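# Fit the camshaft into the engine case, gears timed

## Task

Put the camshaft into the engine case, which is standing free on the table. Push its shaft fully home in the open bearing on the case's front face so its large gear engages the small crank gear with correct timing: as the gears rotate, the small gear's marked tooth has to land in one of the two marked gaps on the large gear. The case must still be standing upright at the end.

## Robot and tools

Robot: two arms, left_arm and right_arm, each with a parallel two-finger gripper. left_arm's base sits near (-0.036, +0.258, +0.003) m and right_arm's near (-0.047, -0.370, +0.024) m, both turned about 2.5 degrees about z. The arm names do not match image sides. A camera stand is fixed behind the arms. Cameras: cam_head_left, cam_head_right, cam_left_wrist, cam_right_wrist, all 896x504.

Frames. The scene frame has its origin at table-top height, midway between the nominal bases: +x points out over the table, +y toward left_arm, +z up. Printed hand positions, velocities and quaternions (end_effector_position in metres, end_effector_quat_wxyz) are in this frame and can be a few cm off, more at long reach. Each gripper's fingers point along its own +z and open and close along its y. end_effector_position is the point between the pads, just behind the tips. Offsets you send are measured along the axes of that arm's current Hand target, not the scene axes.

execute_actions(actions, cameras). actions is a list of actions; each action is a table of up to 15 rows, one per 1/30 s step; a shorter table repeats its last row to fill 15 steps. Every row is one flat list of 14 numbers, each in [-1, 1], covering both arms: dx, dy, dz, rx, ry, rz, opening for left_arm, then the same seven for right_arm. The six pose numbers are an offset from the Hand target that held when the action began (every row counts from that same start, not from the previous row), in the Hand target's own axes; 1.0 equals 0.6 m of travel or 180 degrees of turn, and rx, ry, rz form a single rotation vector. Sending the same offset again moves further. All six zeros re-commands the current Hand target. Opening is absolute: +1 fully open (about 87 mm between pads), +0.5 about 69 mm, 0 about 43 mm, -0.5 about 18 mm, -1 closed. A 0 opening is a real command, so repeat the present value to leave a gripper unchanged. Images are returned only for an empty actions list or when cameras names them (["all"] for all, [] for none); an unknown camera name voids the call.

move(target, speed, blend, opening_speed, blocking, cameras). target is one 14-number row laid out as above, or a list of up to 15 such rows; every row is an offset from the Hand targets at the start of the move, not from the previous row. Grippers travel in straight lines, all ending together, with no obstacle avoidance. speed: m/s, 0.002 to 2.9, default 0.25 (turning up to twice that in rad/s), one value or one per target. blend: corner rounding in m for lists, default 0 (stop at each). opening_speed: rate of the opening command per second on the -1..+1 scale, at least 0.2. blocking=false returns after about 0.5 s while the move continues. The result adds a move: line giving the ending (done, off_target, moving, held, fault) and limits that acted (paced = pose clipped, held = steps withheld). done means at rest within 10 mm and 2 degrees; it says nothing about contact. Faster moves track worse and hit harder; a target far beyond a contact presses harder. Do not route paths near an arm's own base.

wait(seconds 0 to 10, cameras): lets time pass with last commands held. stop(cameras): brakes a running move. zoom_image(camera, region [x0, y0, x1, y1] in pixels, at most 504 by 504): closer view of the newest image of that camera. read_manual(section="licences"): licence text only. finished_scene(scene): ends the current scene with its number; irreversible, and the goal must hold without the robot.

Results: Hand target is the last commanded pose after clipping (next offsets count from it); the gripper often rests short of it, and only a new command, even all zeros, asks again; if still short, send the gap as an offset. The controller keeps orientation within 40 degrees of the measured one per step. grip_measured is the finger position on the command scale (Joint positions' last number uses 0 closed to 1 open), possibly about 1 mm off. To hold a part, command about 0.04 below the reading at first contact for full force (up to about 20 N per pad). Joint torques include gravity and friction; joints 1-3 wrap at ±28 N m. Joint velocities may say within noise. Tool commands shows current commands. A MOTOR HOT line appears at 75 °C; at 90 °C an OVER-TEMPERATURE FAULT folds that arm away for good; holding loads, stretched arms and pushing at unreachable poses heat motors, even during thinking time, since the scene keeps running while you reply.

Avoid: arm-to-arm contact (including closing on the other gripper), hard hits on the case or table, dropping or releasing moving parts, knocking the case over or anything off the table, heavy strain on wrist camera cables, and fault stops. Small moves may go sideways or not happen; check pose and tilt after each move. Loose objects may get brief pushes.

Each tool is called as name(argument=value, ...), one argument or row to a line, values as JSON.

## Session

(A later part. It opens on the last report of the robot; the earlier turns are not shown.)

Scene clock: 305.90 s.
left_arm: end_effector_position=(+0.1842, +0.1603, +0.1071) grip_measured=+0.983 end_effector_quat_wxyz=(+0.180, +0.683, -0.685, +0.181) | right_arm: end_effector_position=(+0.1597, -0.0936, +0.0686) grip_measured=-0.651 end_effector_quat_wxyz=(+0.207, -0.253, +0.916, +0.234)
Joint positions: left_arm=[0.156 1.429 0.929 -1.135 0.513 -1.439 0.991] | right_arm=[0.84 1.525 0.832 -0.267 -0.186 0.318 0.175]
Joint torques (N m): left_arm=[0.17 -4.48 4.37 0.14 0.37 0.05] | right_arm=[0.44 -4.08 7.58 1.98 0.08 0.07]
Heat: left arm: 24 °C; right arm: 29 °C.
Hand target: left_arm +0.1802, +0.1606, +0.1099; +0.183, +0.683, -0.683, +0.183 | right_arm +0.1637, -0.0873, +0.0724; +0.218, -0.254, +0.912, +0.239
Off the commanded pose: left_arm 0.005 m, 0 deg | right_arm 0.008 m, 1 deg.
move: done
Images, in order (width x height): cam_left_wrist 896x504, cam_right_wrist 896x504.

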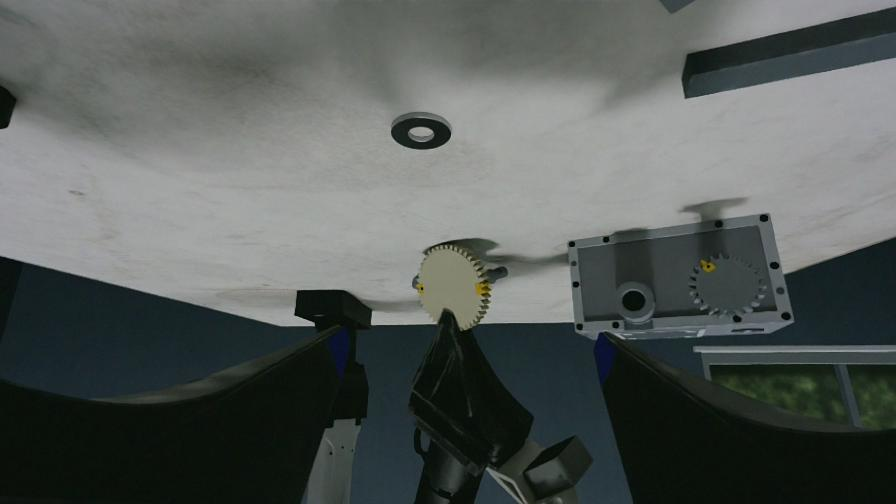

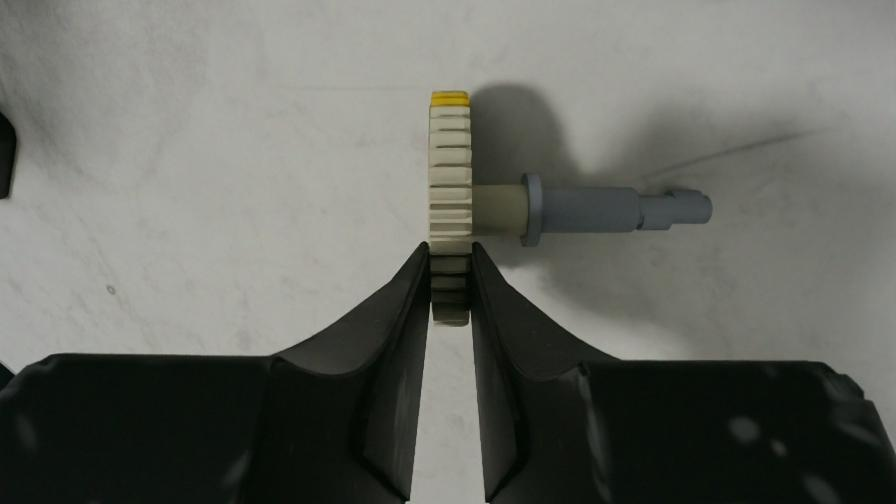

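move(
  target=[
    [-0.144,-0.083,-0.083,0,0,0,1,-0.058,0.038,-0.094,0,0,0,-0.75],
  ],
  speed=0.12,
  cameras=["all"],
)

zoom_image(
  camera="cam_left_wrist",
  region=[340, 200, 640, 400],
)

zoom_image(
  camera="cam_head_left",
  region=[340, 260, 500, 420],
)

Scene clock: 335.00 s.
left_arm: end_effector_position=(+0.2298, +0.2574, +0.1088) grip_measured=+0.983 end_effector_quat_wxyz=(+0.181, +0.683, -0.682, +0.189) | right_arm: end_effector_position=(+0.1529, -0.1008, +0.1183) grip_measured=-0.651 end_effector_quat_wxyz=(+0.184, -0.252, +0.924, +0.220)
Joint positions: left_arm=[0.482 1.741 1.24 -1.301 0.48 -1.077 0.991] | right_arm=[0.84 1.462 1.009 -0.564 -0.185 0.318 0.174]
Joint torques (N m): left_arm=[-0.08 -4.42 6.27 -0.21 0.19 0.06] | right_arm=[0.53 -6.37 10.76 1.84 0.08 0.09]
Heat: left arm: 23 °C; right arm: 29 °C.
Hand target: left_arm +0.2300, +0.2605, +0.1099; +0.183, +0.683, -0.683, +0.183 | right_arm +0.1623, -0.0882, +0.1427; +0.218, -0.254, +0.912, +0.239
Off the commanded pose: left_arm 0.003 m, 1 deg | right_arm 0.029 m, 5 deg.
move: off_target (right_arm)

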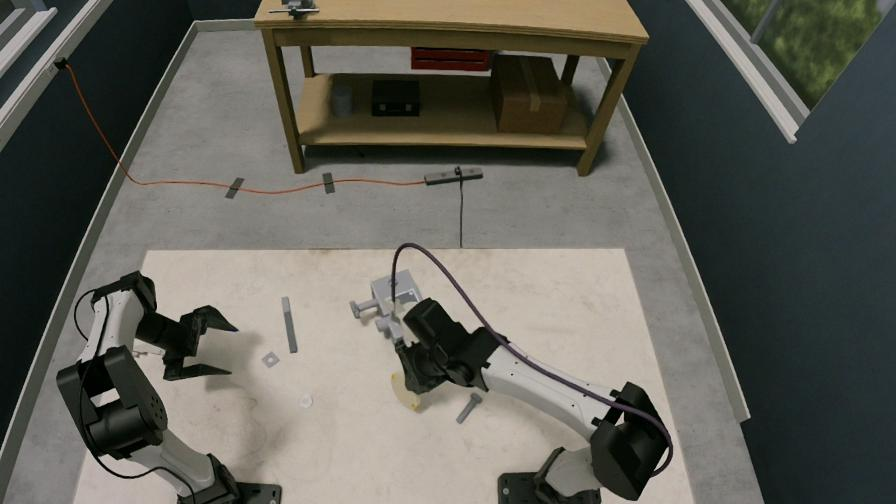

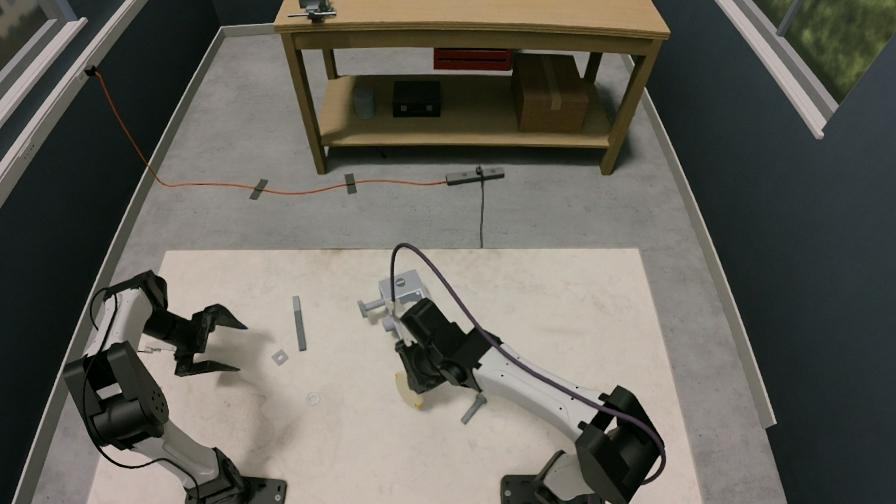

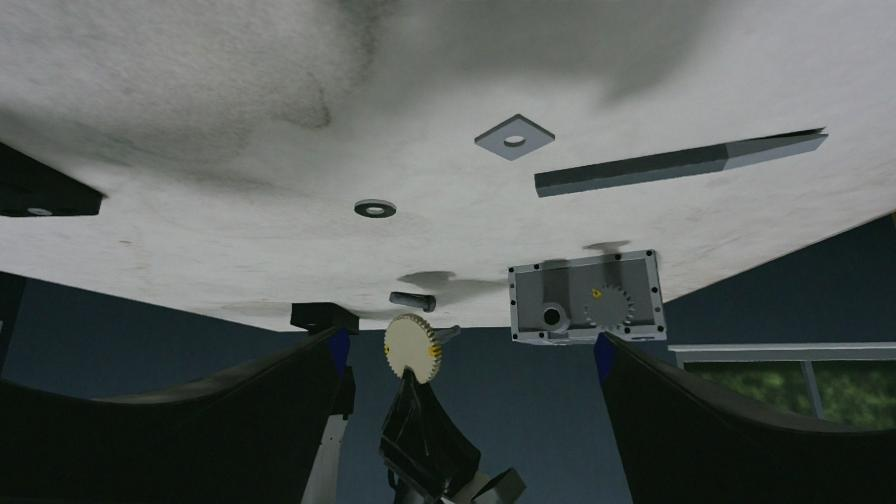

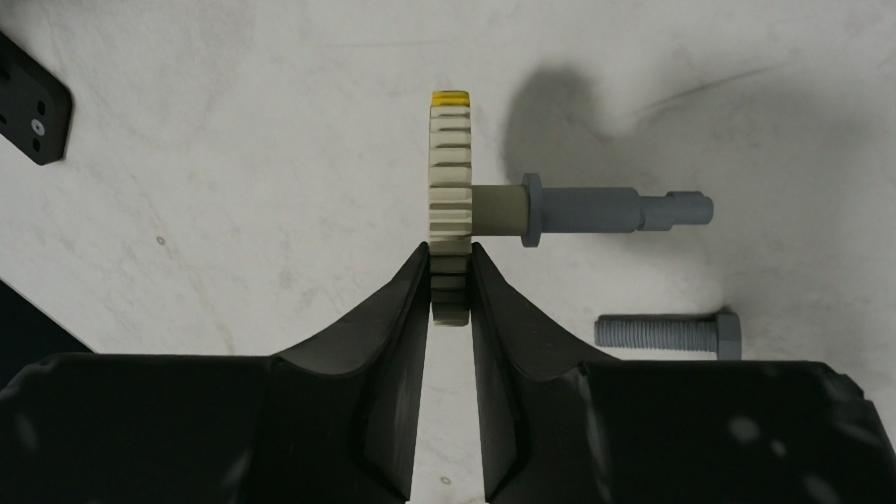

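Scaled by 1.680 from the camera's 896x504 image, which has a finer 1280x720 frame.

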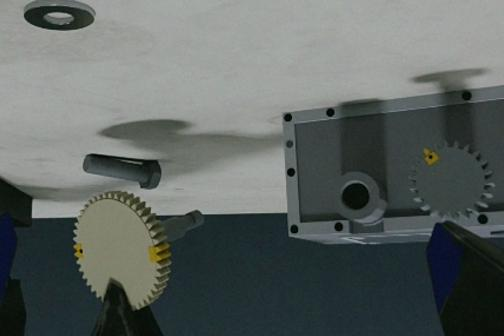

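Scaled by 3.150 from the camera's 896x504 image, which has a finer 1280x720 frame.

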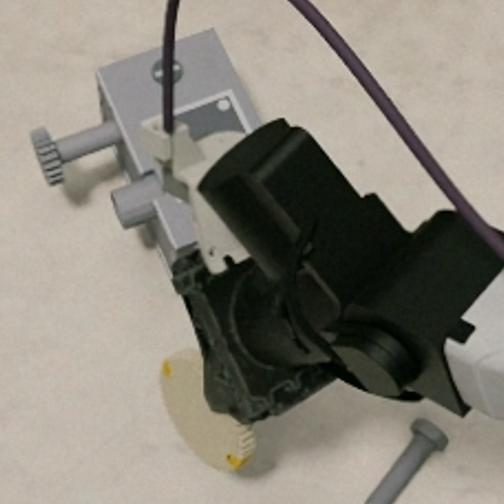

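move(
  target=[
    [0,0,0,0,0,0,1,-0.083,0.205,0.113,0.119,0.214,0.044,-0.75],
    [0,0,0,0,0,0,1,-0.22,0.177,0.276,0.119,0.214,0.044,-0.75],
  ],
  speed=0.15,
  blend=[0.03,0],
  cameras=["all"],
)

zoom_image(
  camera="cam_left_wrist",
  region=[340, 200, 640, 400],
)

zoom_image(
  camera="cam_head_left",
  region=[300, 240, 460, 400],
)

Scene clock: 364.37 s.
left_arm: end_effector_position=(+0.2298, +0.2574, +0.1088) grip_measured=+0.983 end_effector_quat_wxyz=(+0.181, +0.683, -0.682, +0.189) | right_arm: end_effector_position=(+0.2405, +0.1199, +0.0967) grip_measured=-0.651 end_effector_quat_wxyz=(+0.113, -0.170, +0.962, +0.181)
Joint positions: left_arm=[0.482 1.741 1.24 -1.301 0.48 -1.077 0.991] | right_arm=[1.011 2.712 2.827 -1.265 -0.089 0.64 0.174]
Joint torques (N m): left_arm=[-0.08 -4.41 6.28 -0.18 0.18 0.05] | right_arm=[-0.51 -11.33 10.06 1.76 0.06 0.09]
Heat: left arm: 26 °C; right arm: 28 °C.
Hand target: left_arm +0.2301, +0.2605, +0.1099; +0.183, +0.683, -0.683, +0.183 | right_arm +0.2500, +0.1300, +0.1145; -0.067, -0.212, +0.975, -0.014
Off the commanded pose: left_arm 0.003 m, 1 deg | right_arm 0.023 m, 31 deg.
elbow stopped short (right arm): the move would have taken joint 3 (elbow) straighter than the controller allows.
move: off_target (right_arm)

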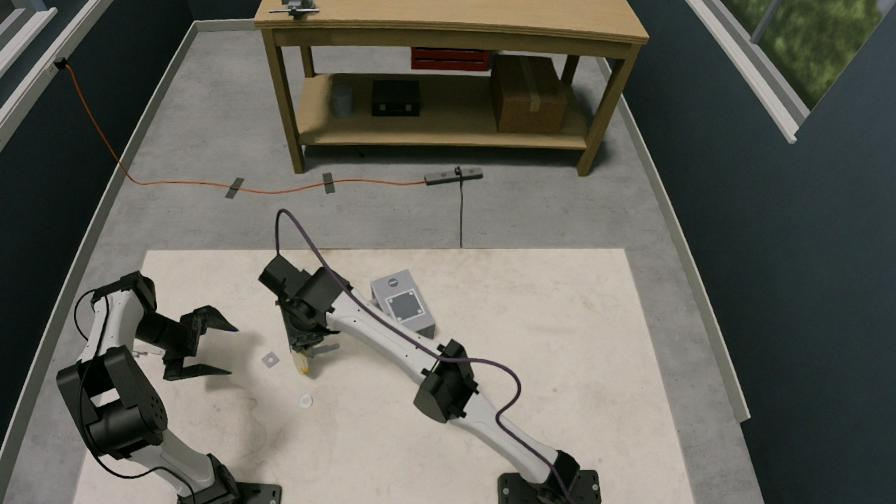

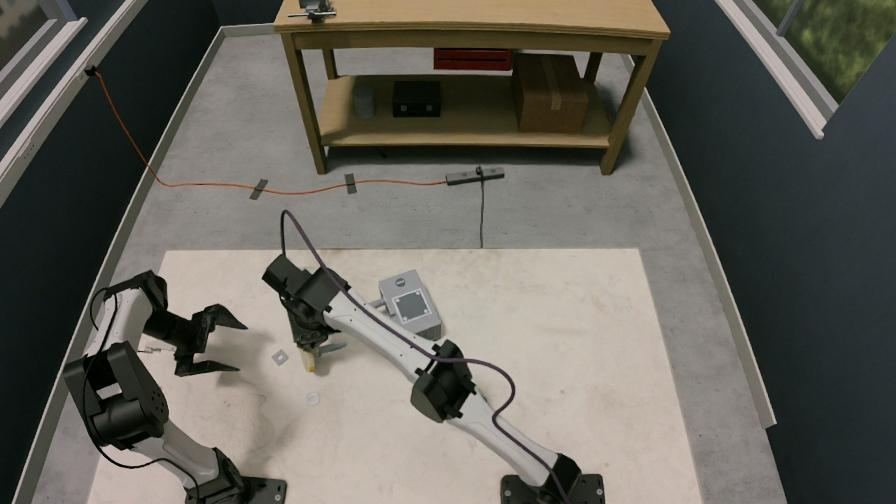

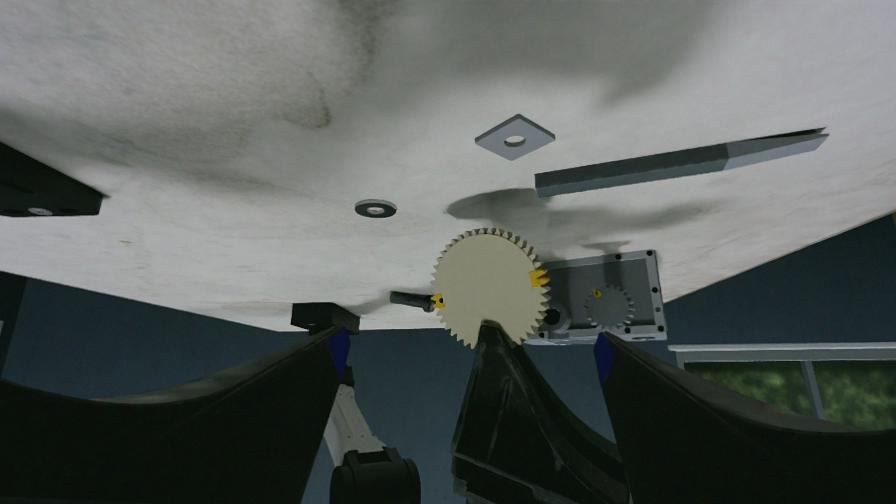

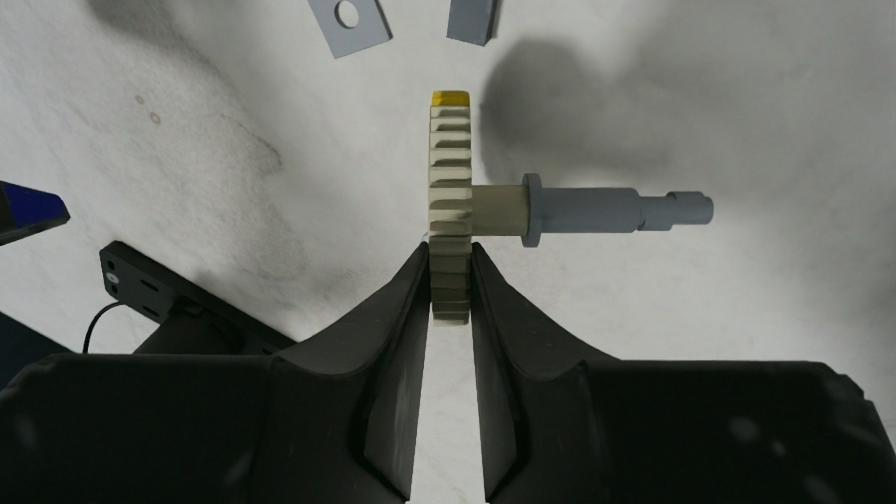

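Scaled by 1.680 from the camera's 896x504 image, which has a finer 1280x720 frame.

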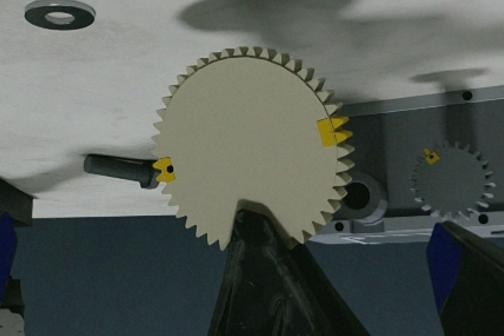

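Scaled by 3.150 from the camera's 896x504 image, which has a finer 1280x720 frame.

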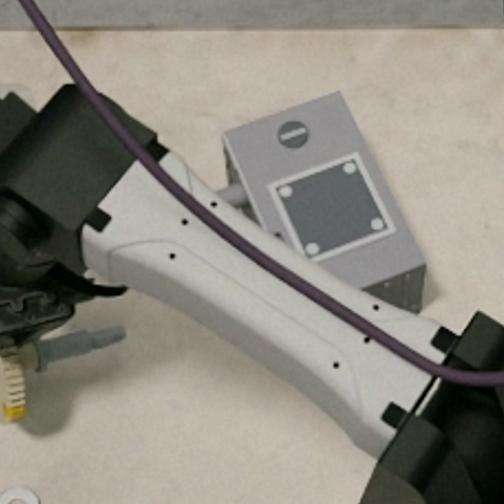

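move(
  target=[
    [0,0,0,0,0,0,1,0.227,-0.083,-0.029,-0.088,0.011,-0.081,-0.75],
    [0,0,0,0,0,0,1,0.225,-0.198,0.005,-0.088,0.011,-0.081,-0.75],
  ],
  speed=0.15,
  blend=[0.03,0],
  cameras=["all"],
)

zoom_image(
  camera="cam_left_wrist",
  region=[300, 180, 700, 400],
)

Scene clock: 401.87 s.
left_arm: end_effector_position=(+0.2298, +0.2574, +0.1088) grip_measured=+0.983 end_effector_quat_wxyz=(+0.181, +0.683, -0.682, +0.189) | right_arm: end_effector_position=(+0.1815, -0.0322, +0.1104) grip_measured=-0.651 end_effector_quat_wxyz=(-0.122, -0.315, +0.934, +0.116)
Joint positions: left_arm=[0.482 1.741 1.24 -1.301 0.48 -1.077 0.991] | right_arm=[0.867 2.43 2.321 -1.569 -0.321 0.158 0.174]
Joint torques (N m): left_arm=[-0.1 -4.41 6.27 -0.2 0.18 0.06] | right_arm=[0.01 -13.31 4.96 0.27 -0.16 -0.03]
Heat: left arm: 27 °C; right arm: 36 °C.
Hand target: left_arm +0.2301, +0.2605, +0.1099; +0.183, +0.683, -0.683, +0.183 | right_arm +0.1775, -0.0338, +0.1299; -0.114, -0.322, +0.931, +0.125
Off the commanded pose: left_arm 0.003 m, 1 deg | right_arm 0.020 m, 2 deg.
elbow stopped short (right arm): the move would have taken joint 3 (elbow) straighter than the controller allows.
joint sent to its limit (right arm) — joint 4 (wrist pitch), lower limit. The joint targets still meet the commanded pose.
move: off_target (right_arm)

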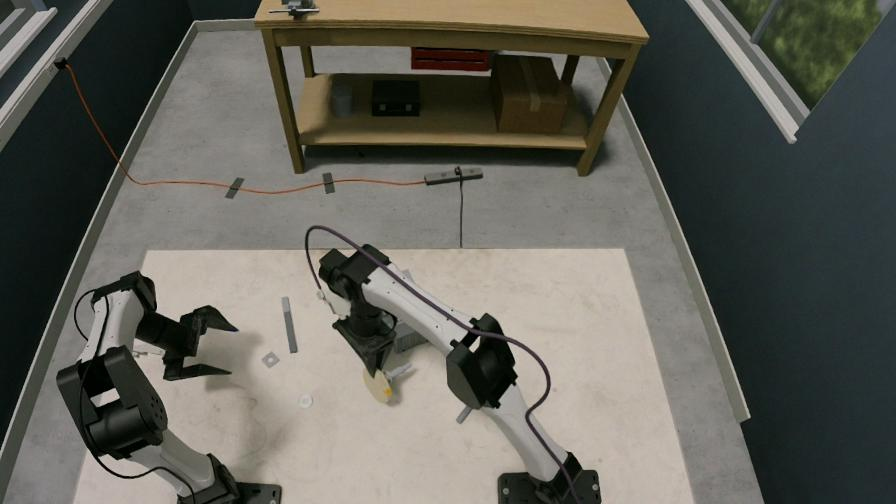

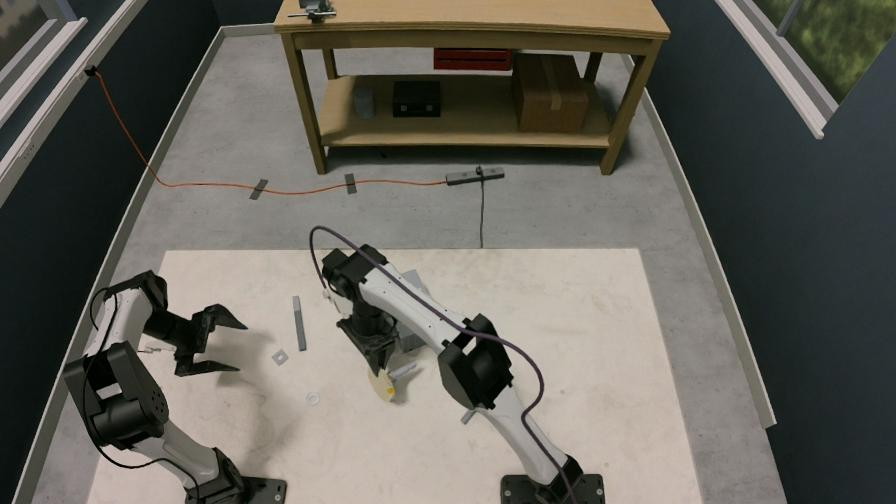

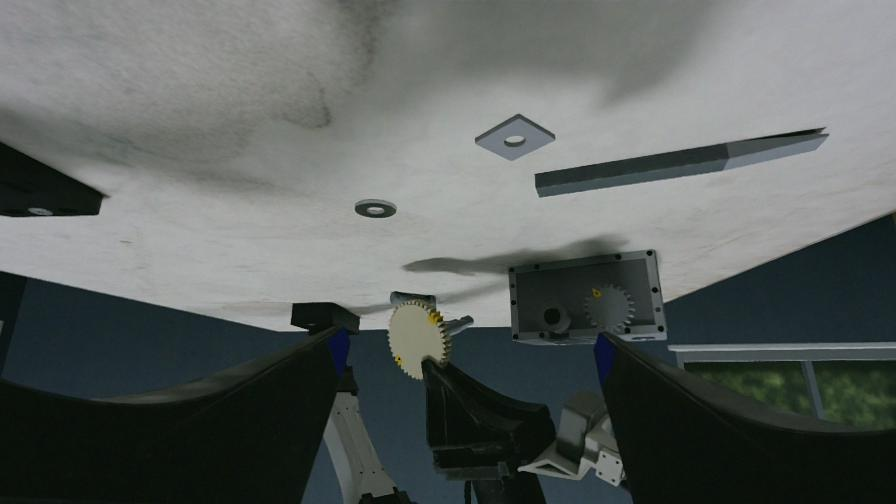

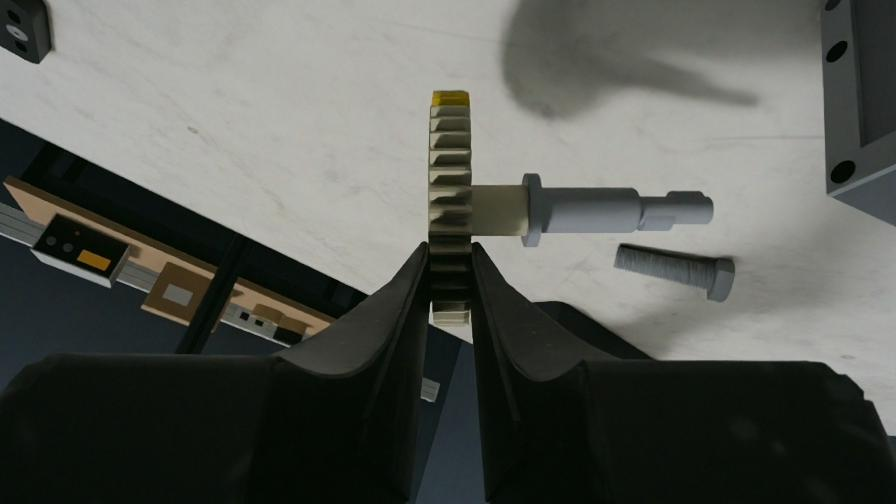

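Scaled by 1.260 from the camera's 896x504 image, which has a finer 1280x720 frame.

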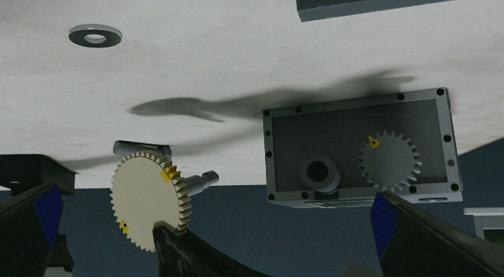

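move(
  target=[
    [0,0,0,0,0,0,1,-0.0072,-0.0168,0.0519,0,0,0,-0.75],
  ],
  speed=0.08,
  cameras=["cam_right_wrist","cam_left_wrist"],
)

zoom_image(
  camera="cam_left_wrist",
  region=[360, 240, 560, 400],
)

Scene clock: 409.50 s.
left_arm: end_effector_position=(+0.2298, +0.2574, +0.1088) grip_measured=+0.983 end_effector_quat_wxyz=(+0.181, +0.683, -0.682, +0.189) | right_arm: end_effector_position=(+0.1790, -0.0351, +0.0781) grip_measured=-0.651 end_effector_quat_wxyz=(-0.129, -0.315, +0.934, +0.112)
Joint positions: left_arm=[0.482 1.741 1.24 -1.301 0.48 -1.077 0.991] | right_arm=[0.867 2.417 2.165 -1.443 -0.321 0.154 0.174]
Joint torques (N m): left_arm=[-0.13 -4.44 6.28 -0.19 0.18 0.05] | right_arm=[0.06 -13.3 5.11 0.35 -0.14 -0.04]
Heat: left arm: 27 °C; right arm: 39 °C.
Hand target: left_arm +0.2301, +0.2605, +0.1099; +0.183, +0.683, -0.683, +0.183 | right_arm +0.1773, -0.0339, +0.0968; -0.114, -0.322, +0.931, +0.125
Off the commanded pose: left_arm 0.003 m, 1 deg | right_arm 0.019 m, 2 deg.
move: off_target (right_arm)
Images, in order (width x height): cam_left_wrist 896x504, cam_right_wrist 896x504.

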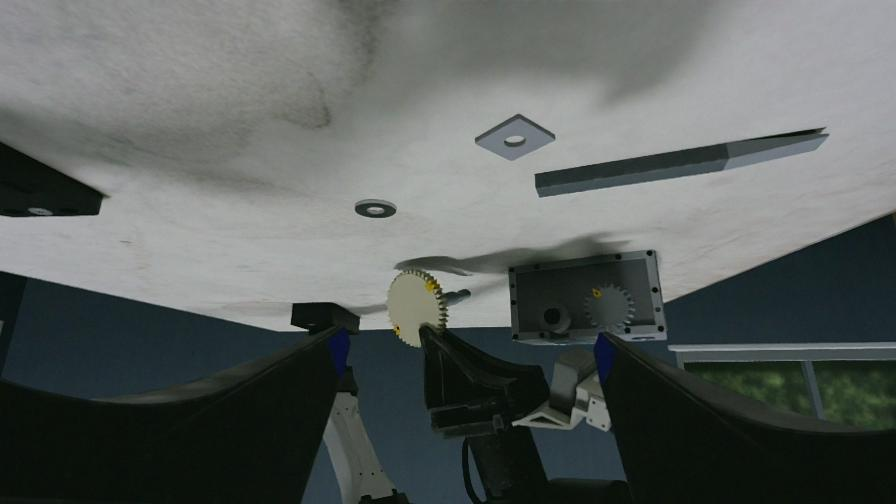

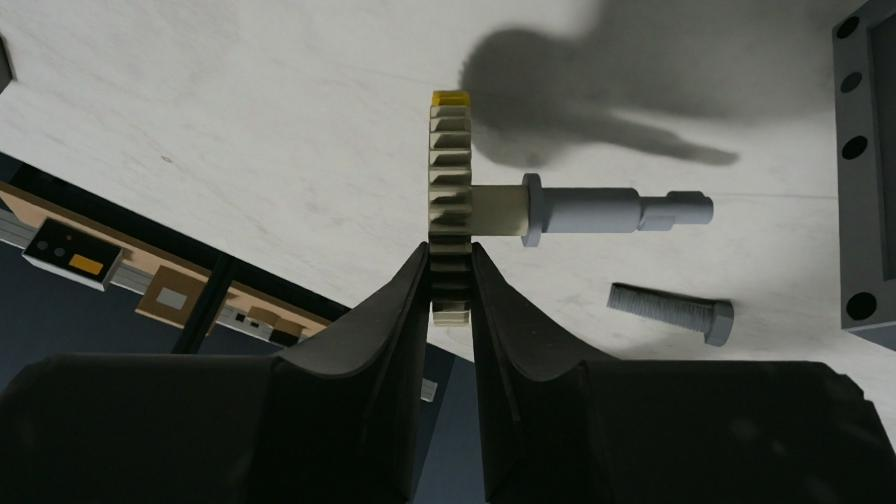

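Scaled by 2.520 from the camera's 896x504 image, which has a finer 1280x720 frame.

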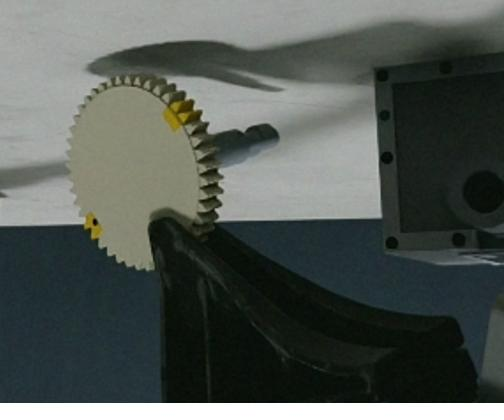

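move(
  target=[
    [0,0,0,0,0,0,1,-0.0015,-0.0036,0.011,0,0,0,-0.75],
  ],
  speed=0.04,
  cameras=["cam_right_wrist","cam_left_wrist"],
)

zoom_image(
  camera="cam_left_wrist",
  region=[360, 220, 520, 350],
)

Scene clock: 416.77 s.
left_arm: end_effector_position=(+0.2298, +0.2574, +0.1088) grip_measured=+0.983 end_effector_quat_wxyz=(+0.181, +0.683, -0.682, +0.189) | right_arm: end_effector_position=(+0.1790, -0.0352, +0.0714) grip_measured=-0.651 end_effector_quat_wxyz=(-0.129, -0.315, +0.934, +0.112)
Joint positions: left_arm=[0.482 1.741 1.24 -1.301 0.48 -1.077 0.991] | right_arm=[0.867 2.416 2.137 -1.415 -0.321 0.154 0.174]
Joint torques (N m): left_arm=[-0.09 -4.44 6.31 -0.18 0.19 0.05] | right_arm=[0.09 -13.22 5.03 0.36 -0.13 -0.03]
Heat: left arm: 27 °C; right arm: 39 °C.
Hand target: left_arm +0.2301, +0.2605, +0.1099; +0.183, +0.683, -0.683, +0.183 | right_arm +0.1774, -0.0338, +0.0898; -0.114, -0.322, +0.931, +0.125
Off the commanded pose: left_arm 0.003 m, 1 deg | right_arm 0.019 m, 2 deg.
move: off_target (right_arm)
Images, in order (width x height): cam_left_wrist 896x504, cam_right_wrist 896x504.

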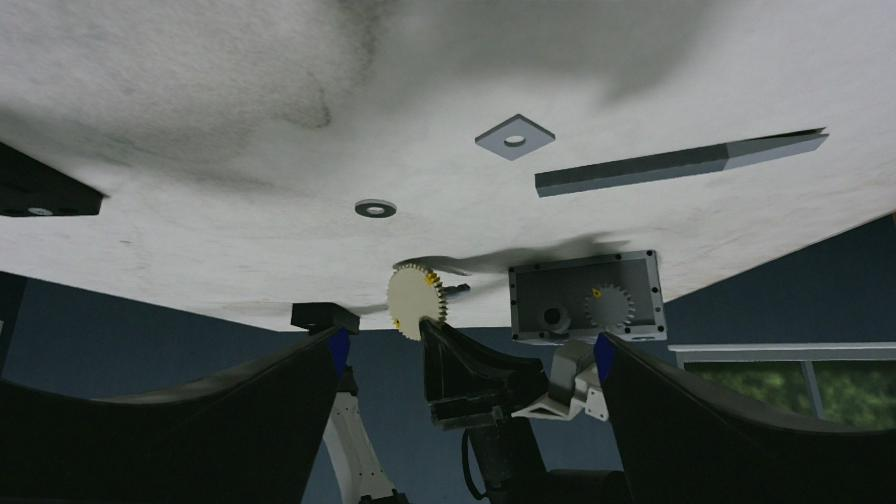

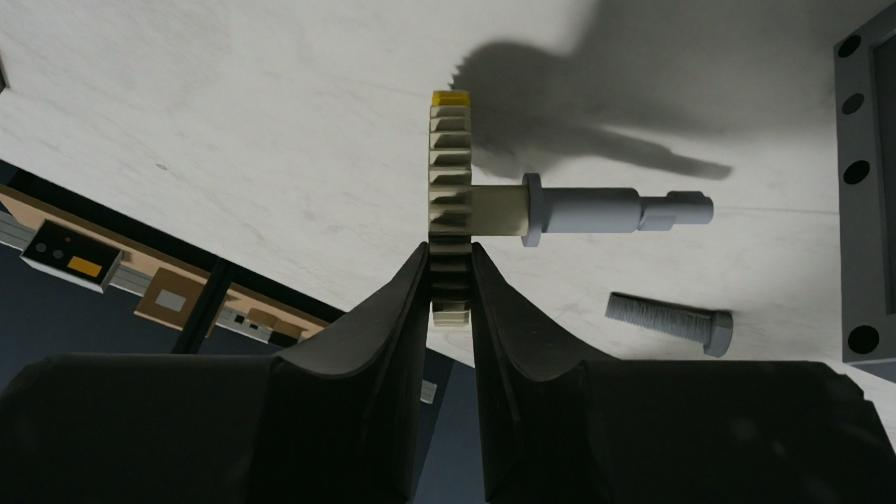

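Scaled by 3.150 from the camera's 896x504 image, which has a finer 1280x720 frame.

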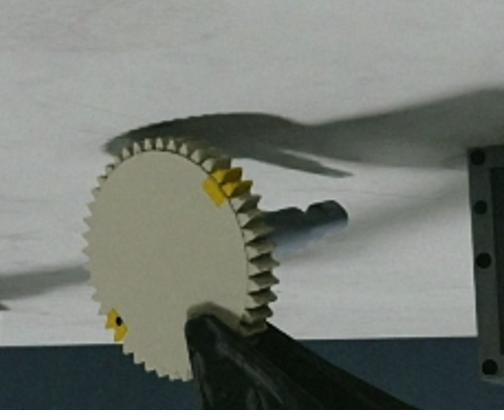

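move(
  target=[
    [0,0,0,0,0,0,1,-0.001,-0.0021,0.0063,0,0,0,-0.75],
  ],
  speed=0.03,
  cameras=["cam_right_wrist","cam_left_wrist"],
)

zoom_image(
  camera="cam_left_wrist",
  region=[360, 220, 520, 350],
)

Scene clock: 427.47 s.
left_arm: end_effector_position=(+0.2298, +0.2574, +0.1088) grip_measured=+0.983 end_effector_quat_wxyz=(+0.181, +0.683, -0.682, +0.189) | right_arm: end_effector_position=(+0.1786, -0.0356, +0.0680) grip_measured=-0.651 end_effector_quat_wxyz=(-0.129, -0.315, +0.934, +0.112)
Joint positions: left_arm=[0.482 1.741 1.24 -1.301 0.48 -1.077 0.991] | right_arm=[0.867 2.415 2.122 -1.402 -0.321 0.154 0.174]
Joint torques (N m): left_arm=[-0.09 -4.42 6.3 -0.18 0.19 0.05] | right_arm=[0.03 -13.12 5 0.36 -0.14 -0.04]
Heat: left arm: 28 °C; right arm: 39 °C.
Hand target: left_arm +0.2301, +0.2605, +0.1099; +0.183, +0.683, -0.683, +0.183 | right_arm +0.1774, -0.0339, +0.0858; -0.114, -0.322, +0.931, +0.125
Off the commanded pose: left_arm 0.003 m, 1 deg | right_arm 0.018 m, 2 deg.
move: off_target (right_arm)
Images, in order (width x height): cam_left_wrist 896x504, cam_right_wrist 896x504.

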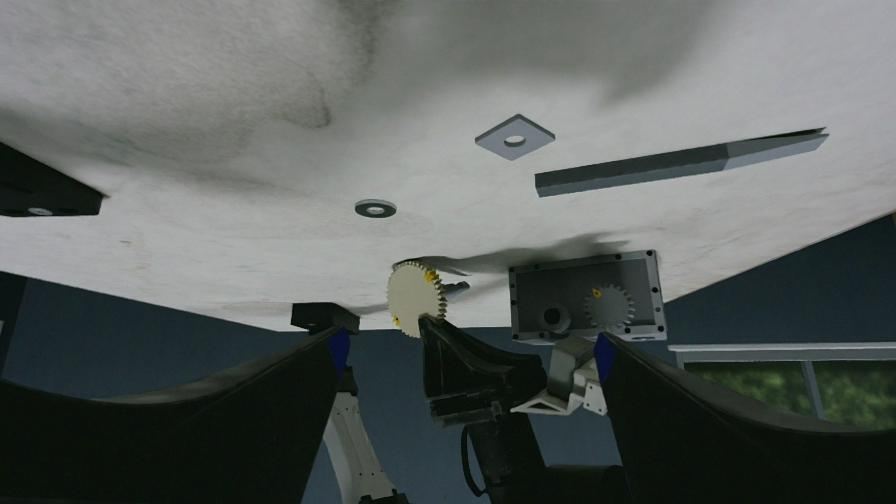

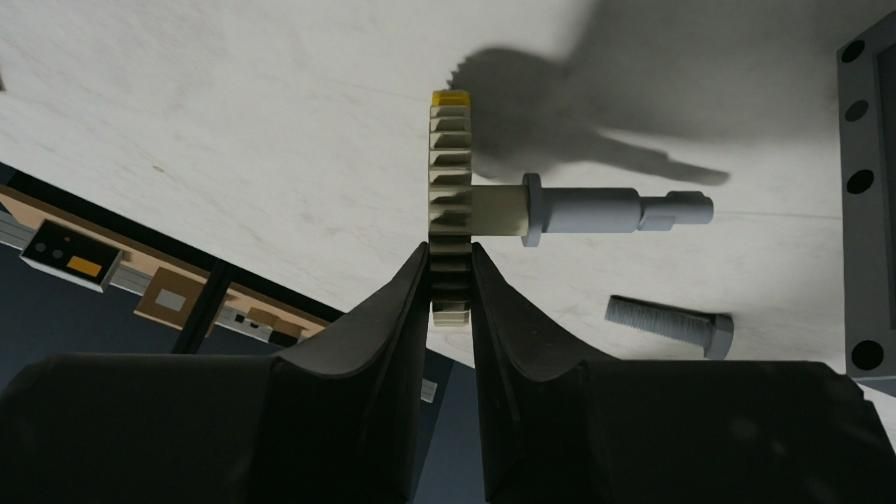

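Scaled by 3.150 from the camera's 896x504 image, which has a finer 1280x720 frame.

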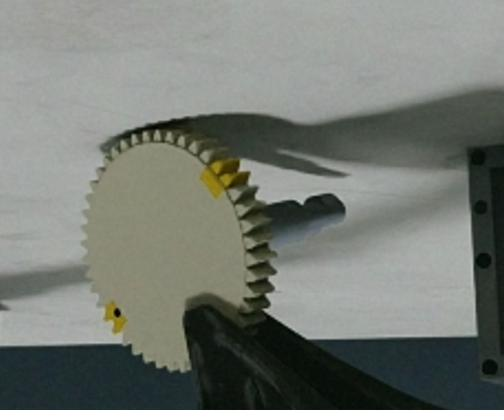

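move(
  target=[
    [0,0,0,0,0,0,1,-0.0005,-0.010,0.003,-0.0275,0,-0.004,-0.75],
  ],
  speed=0.03,
  cameras=["cam_right_wrist","cam_left_wrist"],
)

zoom_image(
  camera="cam_left_wrist",
  region=[360, 220, 520, 350],
)

Scene clock: 440.47 s.
left_arm: end_effector_position=(+0.2298, +0.2574, +0.1088) grip_measured=+0.983 end_effector_quat_wxyz=(+0.181, +0.683, -0.682, +0.189) | right_arm: end_effector_position=(+0.1778, -0.0383, +0.0667) grip_measured=-0.651 end_effector_quat_wxyz=(-0.143, -0.319, +0.925, +0.150)
Joint positions: left_arm=[0.482 1.741 1.24 -1.301 0.48 -1.077 0.991] | right_arm=[0.837 2.399 2.069 -1.37 -0.399 0.104 0.174]
Joint torques (N m): left_arm=[-0.09 -4.41 6.3 -0.19 0.19 0.05] | right_arm=[-0.79 -12.77 4.81 0.45 -0.23 -0.04]
Heat: left arm: 28 °C; right arm: 41 °C.
Hand target: left_arm +0.2301, +0.2605, +0.1099; +0.183, +0.683, -0.683, +0.183 | right_arm +0.1806, -0.0379, +0.0823; -0.127, -0.323, +0.923, +0.166
Off the commanded pose: left_arm 0.003 m, 1 deg | right_arm 0.016 m, 3 deg.
move: off_target (right_arm)
Images, in order (width x height): cam_left_wrist 896x504, cam_right_wrist 896x504.

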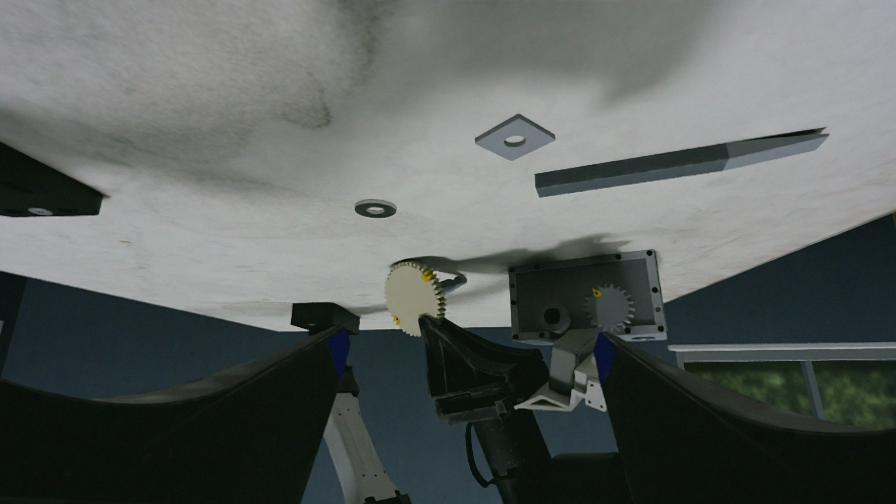

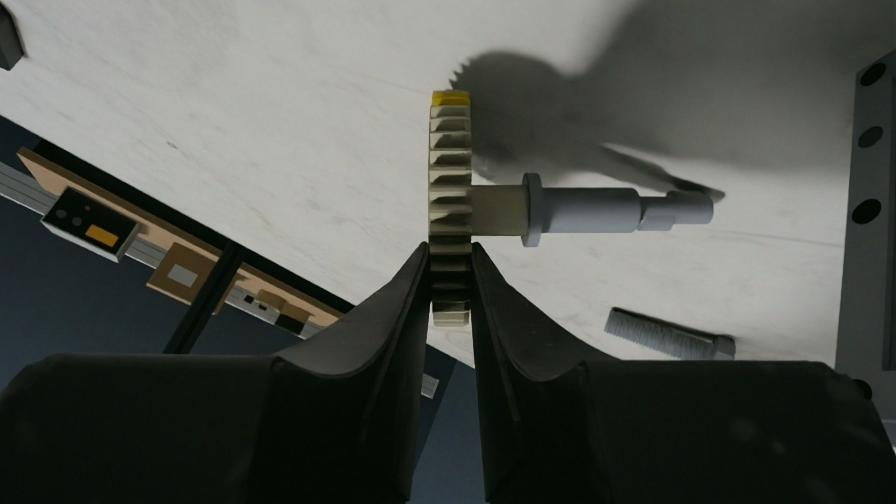

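Scaled by 3.150 from the camera's 896x504 image, which has a finer 1280x720 frame.

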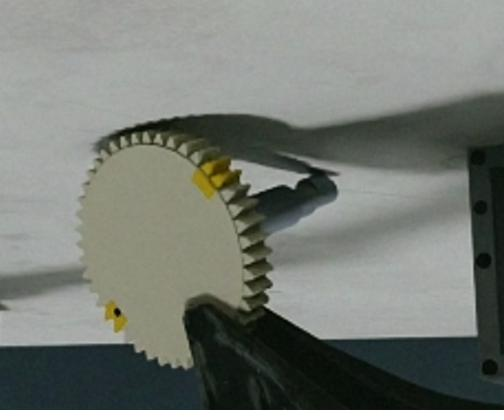

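move(
  target=[
    [0,0,0,0,0,0,1,0,-0.001,0.003,0,0,0,-0.65],
    [0,0,0,0,0,0,1,0,-0.001,0.003,0,0,0,0.0],
  ],
  speed=0.03,
  opening_speed=0.3,
  cameras=["cam_right_wrist","cam_left_wrist"],
)

zoom_image(
  camera="cam_left_wrist",
  region=[360, 220, 520, 350],
)

Scene clock: 448.97 s.
left_arm: end_effector_position=(+0.2298, +0.2574, +0.1088) grip_measured=+0.983 end_effector_quat_wxyz=(+0.181, +0.683, -0.682, +0.189) | right_arm: end_effector_position=(+0.1774, -0.0383, +0.0667) grip_measured=+0.000 end_effector_quat_wxyz=(-0.143, -0.320, +0.924, +0.152)
Joint positions: left_arm=[0.482 1.741 1.24 -1.301 0.48 -1.077 0.991] | right_arm=[0.837 2.396 2.062 -1.365 -0.401 0.103 0.5]
Joint torques (N m): left_arm=[-0.09 -4.42 6.28 -0.19 0.19 0.06] | right_arm=[-0.73 -12.51 4.75 0.49 -0.19 -0.03]
Heat: left arm: 28 °C; right arm: 42 °C.
Hand target: left_arm +0.2301, +0.2605, +0.1099; +0.183, +0.683, -0.683, +0.183 | right_arm +0.1802, -0.0379, +0.0803; -0.127, -0.323, +0.923, +0.166
Off the commanded pose: left_arm 0.003 m, 1 deg | right_arm 0.014 m, 2 deg.
move: off_target (right_arm); target 2's new opening was sent with right_arm's hand 0.014 m and 2 deg from that target
Images, in order (width x height): cam_left_wrist 896x504, cam_right_wrist 896x504.

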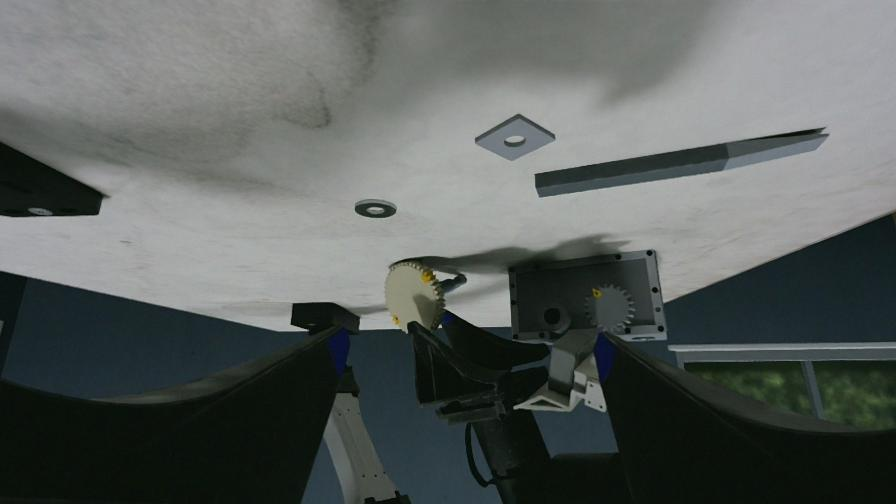

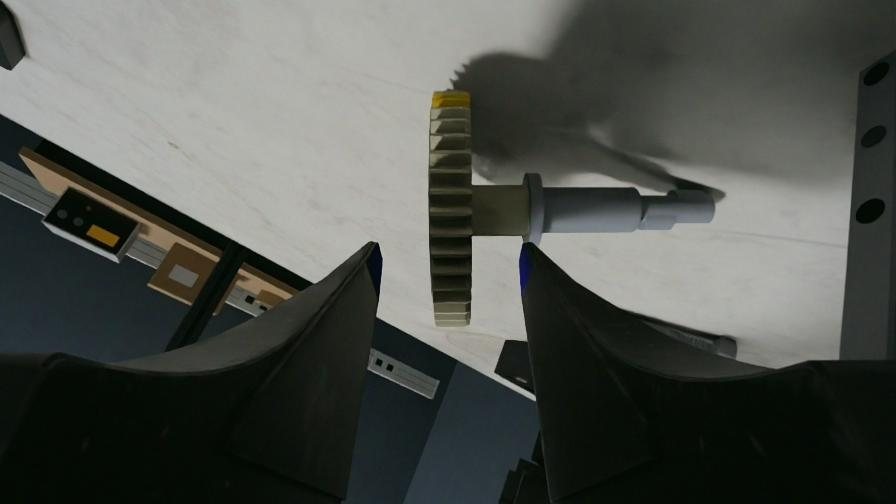

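Scaled by 3.150 from the camera's 896x504 image, which has a finer 1280x720 frame.

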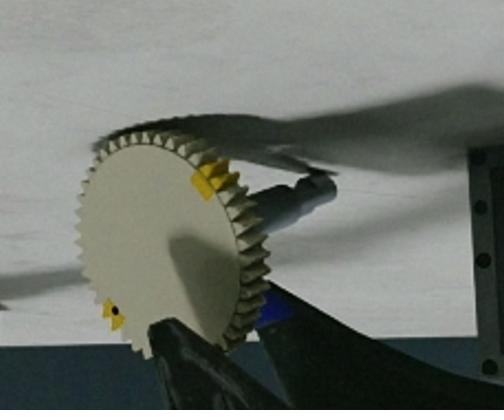

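move(
  target=[
    [0,0,0,0,0,0,1,0,0,-0.075,0,0,0,0.0],
    [0,0,0,0,0,0,1,0.0725,0,-0.05,0,-0.21,0,0.0],
  ],
  speed=0.12,
  blend=[0.01,0],
  cameras=["cam_right_wrist","cam_left_wrist"],
)

zoom_image(
  camera="cam_left_wrist",
  region=[340, 220, 540, 380],
)

Scene clock: 463.43 s.
left_arm: end_effector_position=(+0.2298, +0.2574, +0.1088) grip_measured=+0.983 end_effector_quat_wxyz=(+0.181, +0.683, -0.682, +0.189) | right_arm: end_effector_position=(+0.1580, -0.0751, +0.1077) grip_measured=+0.000 end_effector_quat_wxyz=(+0.166, -0.253, +0.918, +0.255)
Joint positions: left_arm=[0.482 1.741 1.24 -1.301 0.48 -1.077 0.991] | right_arm=[0.842 1.558 1.034 -0.48 -0.262 0.339 0.5]
Joint torques (N m): left_arm=[-0.1 -4.42 6.31 -0.19 0.18 0.06] | right_arm=[0.61 -6.67 5.6 1.92 0.09 0.14]
Heat: left arm: 28 °C; right arm: 43 °C.
Hand target: left_arm +0.2301, +0.2605, +0.1099; +0.183, +0.683, -0.683, +0.183 | right_arm +0.1575, -0.0724, +0.1132; +0.179, -0.252, +0.914, +0.261
Off the commanded pose: left_arm 0.003 m, 1 deg | right_arm 0.006 m, 2 deg.
move: done
Images, in order (width x height): cam_left_wrist 896x504, cam_right_wrist 896x504.

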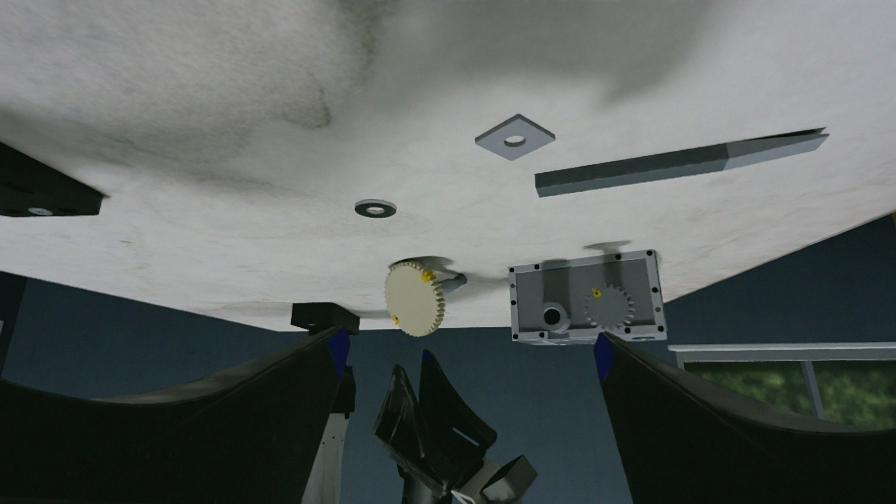

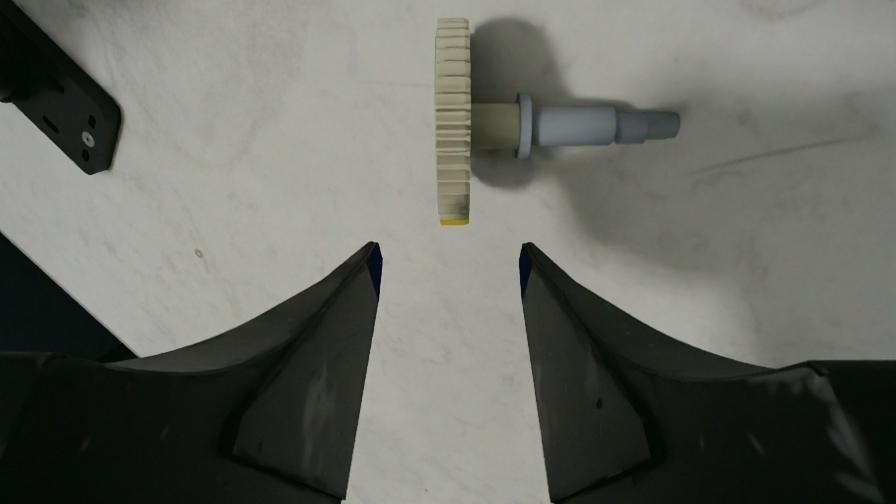

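Scaled by 2.520 from the camera's 896x504 image, which has a finer 1280x720 frame.

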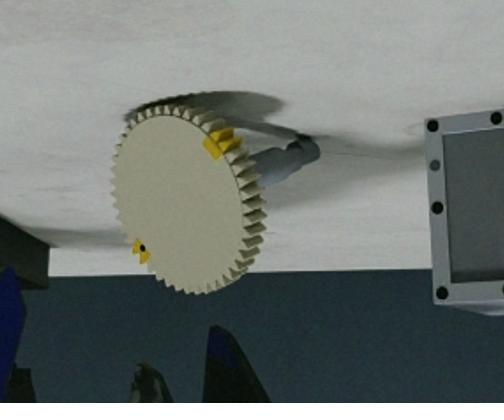

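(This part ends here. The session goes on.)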